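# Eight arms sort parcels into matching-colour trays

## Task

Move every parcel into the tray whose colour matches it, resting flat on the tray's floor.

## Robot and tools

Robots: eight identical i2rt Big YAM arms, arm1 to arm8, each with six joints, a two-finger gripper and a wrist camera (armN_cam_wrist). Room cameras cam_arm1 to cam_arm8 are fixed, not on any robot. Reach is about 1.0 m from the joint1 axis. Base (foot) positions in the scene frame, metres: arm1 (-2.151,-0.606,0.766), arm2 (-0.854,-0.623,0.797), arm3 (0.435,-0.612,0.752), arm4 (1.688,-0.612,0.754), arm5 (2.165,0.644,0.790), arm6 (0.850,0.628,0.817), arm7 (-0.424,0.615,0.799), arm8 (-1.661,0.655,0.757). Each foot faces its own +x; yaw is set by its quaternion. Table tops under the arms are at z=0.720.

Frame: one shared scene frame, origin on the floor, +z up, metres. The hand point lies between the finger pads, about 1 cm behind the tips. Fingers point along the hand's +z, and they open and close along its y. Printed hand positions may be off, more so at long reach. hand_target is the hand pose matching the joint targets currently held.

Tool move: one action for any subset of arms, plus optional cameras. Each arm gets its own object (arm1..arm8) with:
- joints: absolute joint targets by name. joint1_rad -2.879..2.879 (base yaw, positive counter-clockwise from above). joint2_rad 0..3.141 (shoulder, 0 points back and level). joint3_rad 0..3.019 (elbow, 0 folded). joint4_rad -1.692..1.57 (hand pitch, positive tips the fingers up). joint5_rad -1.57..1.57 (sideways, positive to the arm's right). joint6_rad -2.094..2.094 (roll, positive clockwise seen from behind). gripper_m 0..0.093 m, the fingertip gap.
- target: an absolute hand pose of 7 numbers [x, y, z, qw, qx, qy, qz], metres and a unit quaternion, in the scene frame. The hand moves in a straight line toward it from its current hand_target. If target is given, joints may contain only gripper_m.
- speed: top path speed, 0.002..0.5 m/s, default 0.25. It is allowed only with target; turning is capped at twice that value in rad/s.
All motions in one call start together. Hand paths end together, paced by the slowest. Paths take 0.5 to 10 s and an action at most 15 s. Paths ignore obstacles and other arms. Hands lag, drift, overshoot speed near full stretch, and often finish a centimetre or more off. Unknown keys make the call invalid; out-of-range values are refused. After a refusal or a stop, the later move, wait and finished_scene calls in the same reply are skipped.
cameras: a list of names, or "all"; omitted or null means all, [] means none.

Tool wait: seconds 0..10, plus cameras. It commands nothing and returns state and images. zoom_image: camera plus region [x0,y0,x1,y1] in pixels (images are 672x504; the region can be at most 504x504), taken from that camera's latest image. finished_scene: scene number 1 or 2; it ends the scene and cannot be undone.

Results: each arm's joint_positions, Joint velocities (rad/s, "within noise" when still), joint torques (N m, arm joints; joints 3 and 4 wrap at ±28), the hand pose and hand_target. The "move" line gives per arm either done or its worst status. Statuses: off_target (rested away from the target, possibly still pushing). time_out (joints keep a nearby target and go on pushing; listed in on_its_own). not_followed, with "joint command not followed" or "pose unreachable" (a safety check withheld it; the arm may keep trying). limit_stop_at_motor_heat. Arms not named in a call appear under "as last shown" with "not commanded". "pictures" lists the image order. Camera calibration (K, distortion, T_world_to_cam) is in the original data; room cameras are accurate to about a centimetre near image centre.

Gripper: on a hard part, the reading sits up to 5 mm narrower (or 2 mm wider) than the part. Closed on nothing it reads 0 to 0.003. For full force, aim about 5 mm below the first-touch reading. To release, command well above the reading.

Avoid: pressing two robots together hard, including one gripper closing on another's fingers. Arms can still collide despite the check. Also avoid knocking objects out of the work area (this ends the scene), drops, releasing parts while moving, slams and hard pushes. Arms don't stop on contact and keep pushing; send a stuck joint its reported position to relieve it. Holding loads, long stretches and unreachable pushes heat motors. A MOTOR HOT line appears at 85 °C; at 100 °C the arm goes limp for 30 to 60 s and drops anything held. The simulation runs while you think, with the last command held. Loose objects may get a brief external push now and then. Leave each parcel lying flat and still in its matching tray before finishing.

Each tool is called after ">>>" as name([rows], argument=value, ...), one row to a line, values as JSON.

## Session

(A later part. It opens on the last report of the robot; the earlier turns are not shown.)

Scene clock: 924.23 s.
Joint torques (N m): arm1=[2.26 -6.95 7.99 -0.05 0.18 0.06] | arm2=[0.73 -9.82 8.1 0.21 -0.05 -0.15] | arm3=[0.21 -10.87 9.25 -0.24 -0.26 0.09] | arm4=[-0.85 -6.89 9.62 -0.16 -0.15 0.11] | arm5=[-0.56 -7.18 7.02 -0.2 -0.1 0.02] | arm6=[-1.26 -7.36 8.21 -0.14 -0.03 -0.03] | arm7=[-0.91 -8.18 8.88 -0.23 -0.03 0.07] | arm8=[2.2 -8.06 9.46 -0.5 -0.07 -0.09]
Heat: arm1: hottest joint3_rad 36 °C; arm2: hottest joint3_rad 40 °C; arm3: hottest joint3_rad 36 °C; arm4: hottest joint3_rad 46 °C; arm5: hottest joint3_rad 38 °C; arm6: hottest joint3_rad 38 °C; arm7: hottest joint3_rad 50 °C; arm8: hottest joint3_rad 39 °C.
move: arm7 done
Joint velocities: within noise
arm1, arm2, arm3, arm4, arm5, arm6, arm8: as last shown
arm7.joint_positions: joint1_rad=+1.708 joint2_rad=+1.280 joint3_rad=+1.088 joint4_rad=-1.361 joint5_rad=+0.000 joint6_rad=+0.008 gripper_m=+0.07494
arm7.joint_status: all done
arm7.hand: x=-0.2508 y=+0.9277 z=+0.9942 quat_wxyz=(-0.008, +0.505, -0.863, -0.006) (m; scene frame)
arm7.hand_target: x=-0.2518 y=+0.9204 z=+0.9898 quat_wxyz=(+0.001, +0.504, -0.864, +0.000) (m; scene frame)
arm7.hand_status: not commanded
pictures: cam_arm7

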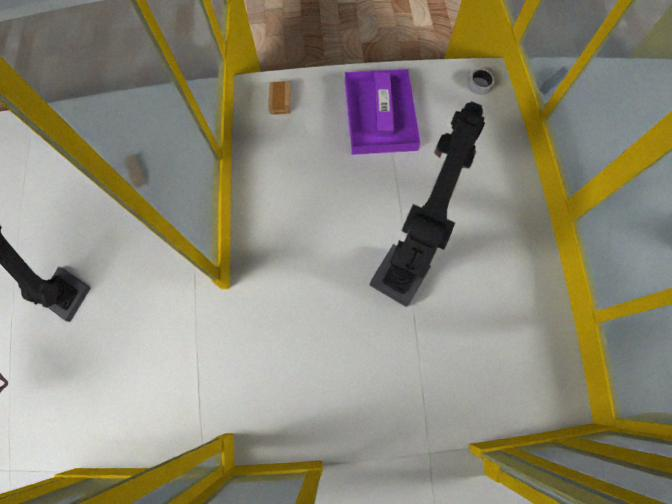

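>>> move(arm7={"joints":{"joint1_rad":2.05,"joint4_rad":-0.7}}, cameras=["arm7_cam_wrist"])

Scene clock: 950.23 s.
Joint torques (N m): arm1=[2.14 -7.3 7.91 -0.08 0.18 0.07] | arm2=[0.67 -9.82 8.09 0.21 -0.04 -0.15] | arm3=[0.15 -10.93 9.21 -0.28 -0.28 0.09] | arm4=[-0.85 -6.89 9.62 -0.16 -0.15 0.11] | arm5=[-0.62 -6.65 7.08 -0.03 -0.08 0.02] | arm6=[-1.2 -7.3 8.17 -0.14 -0.03 -0.04] | arm7=[-0.15 -8.88 9.88 1.69 -0.01 0.06] | arm8=[1.9 -7.77 9.44 -0.44 -0.06 -0.09]
Heat: arm1: hottest joint3_rad 36 °C; arm2: hottest joint3_rad 40 °C; arm3: hottest joint3_rad 36 °C; arm4: hottest joint3_rad 46 °C; arm5: hottest joint3_rad 38 °C; arm6: hottest joint3_rad 38 °C; arm7: hottest joint3_rad 49 °C; arm8: hottest joint3_rad 39 °C.
move: arm7 done
Joint velocities: within noise
arm1, arm2, arm3, arm4, arm5, arm6, arm8: as last shown
arm7.joint_positions: joint1_rad=+2.047 joint2_rad=+1.280 joint3_rad=+1.088 joint4_rad=-0.718 joint5_rad=-0.001 joint6_rad=+0.008 gripper_m=+0.07494
arm7.joint_status: all done
arm7.hand: x=-0.3412 y=+1.1117 z=+1.0465 quat_wxyz=(-0.247, +0.609, -0.723, -0.213) (m; scene frame)
arm7.hand_target: x=-0.3425 y=+1.1116 z=+1.0431 quat_wxyz=(-0.250, +0.611, -0.720, -0.214) (m; scene frame)
arm7.hand_status: not commanded
pictures: arm7_cam_wrist
camera_calibration:
arm7_cam_wrist: T_world_to_cam=[[0.986285, -0.164463, 0.0138981, 0.501604], [-0.163427, -0.9849, -0.0571318, 1.10532], [0.0230843, 0.0540769, -0.99827, 1.11371], [0, 0, 0, 1]] pos_world=[-0.339795, 1.1109, 1.16796]

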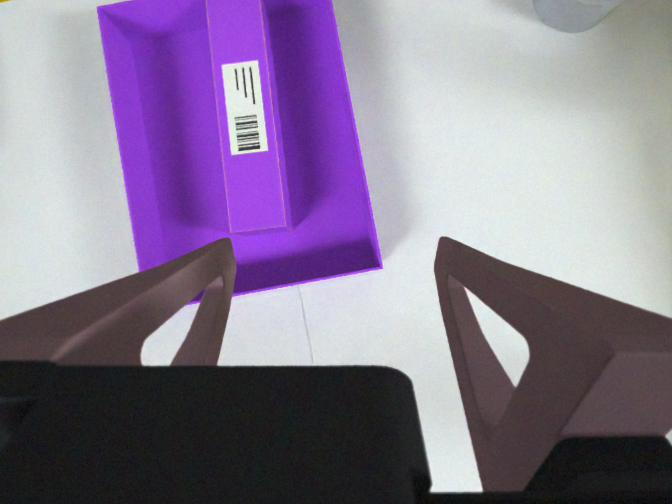

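>>> move(arm7={"joints":{"joint1_rad":2.12,"joint4_rad":-0.25}}, cameras=["arm7_cam_wrist"])

>>> zoom_image(camera="arm7_cam_wrist", region=[100, 50, 500, 350])

Scene clock: 958.77 s.
Joint torques (N m): arm1=[2.32 -6.77 7.95 -0.08 0.17 0.08] | arm2=[0.73 -9.82 8.09 0.21 -0.05 -0.15] | arm3=[0.26 -10.99 9.29 -0.24 -0.26 0.09] | arm4=[-0.91 -6.89 9.62 -0.16 -0.15 0.11] | arm5=[-0.97 -7.41 6.94 -0.02 -0.09 0.03] | arm6=[-1.14 -7.36 8.18 -0.16 -0.03 -0.03] | arm7=[0.03 -9.52 10.32 2.09 -0.05 0.07] | arm8=[2.32 -7.88 9.43 -0.51 -0.09 -0.08]
Heat: arm1: hottest joint3_rad 36 °C; arm2: hottest joint3_rad 40 °C; arm3: hottest joint3_rad 36 °C; arm4: hottest joint3_rad 46 °C; arm5: hottest joint3_rad 38 °C; arm6: hottest joint3_rad 38 °C; arm7: hottest joint3_rad 50 °C; arm8: hottest joint3_rad 39 °C.
move: arm7 done
Joint velocities: within noise
arm1, arm2, arm3, arm4, arm5, arm6, arm8: as last shown
arm7.joint_positions: joint1_rad=+2.118 joint2_rad=+1.280 joint3_rad=+1.088 joint4_rad=-0.270 joint5_rad=+0.000 joint6_rad=+0.008 gripper_m=+0.07494
arm7.joint_status: all done
arm7.hand: x=-0.3701 y=+1.1850 z=+1.1313 quat_wxyz=(-0.389, +0.570, -0.630, -0.357) (m; scene frame)
arm7.hand_target: x=-0.3710 y=+1.1844 z=+1.1288 quat_wxyz=(-0.392, +0.570, -0.627, -0.359) (m; scene frame)
arm7.hand_status: not commanded
pictures: arm7_cam_wrist
camera_calibration:
arm7_cam_wrist: T_world_to_cam=[[0.994808, -0.101037, 0.0121712, 0.471001], [-0.082546, -0.87107, -0.484173, 1.55575], [0.0595214, 0.480654, -0.874888, 0.563492], [0, 0, 0, 1]] pos_world=[-0.373674, 1.13191, 1.24051]

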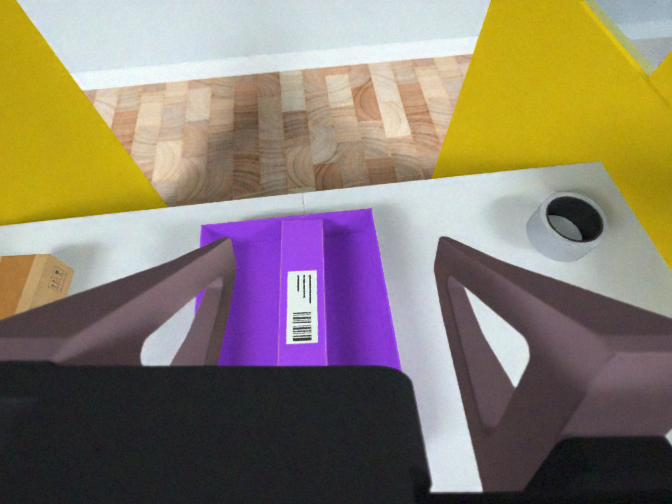

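Scaled by 1.260.

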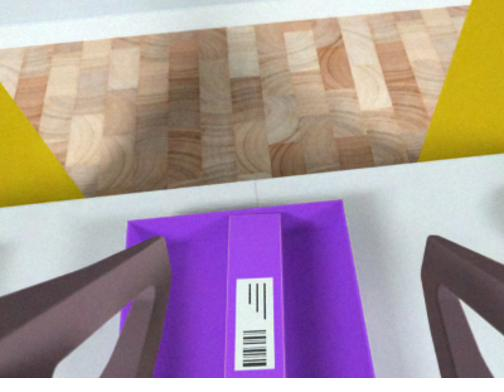

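>>> zoom_image(camera="arm7_cam_wrist", region=[250, 195, 380, 275])

Scaled by 3.877.

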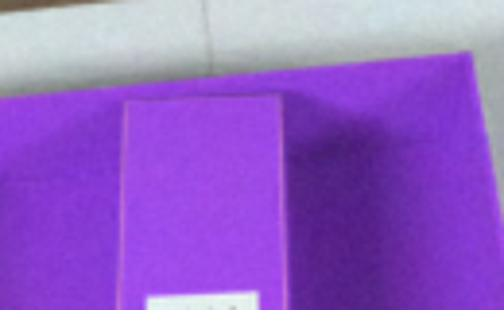

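>>> finished_scene(scene=2)

The scene is finished: the task was done.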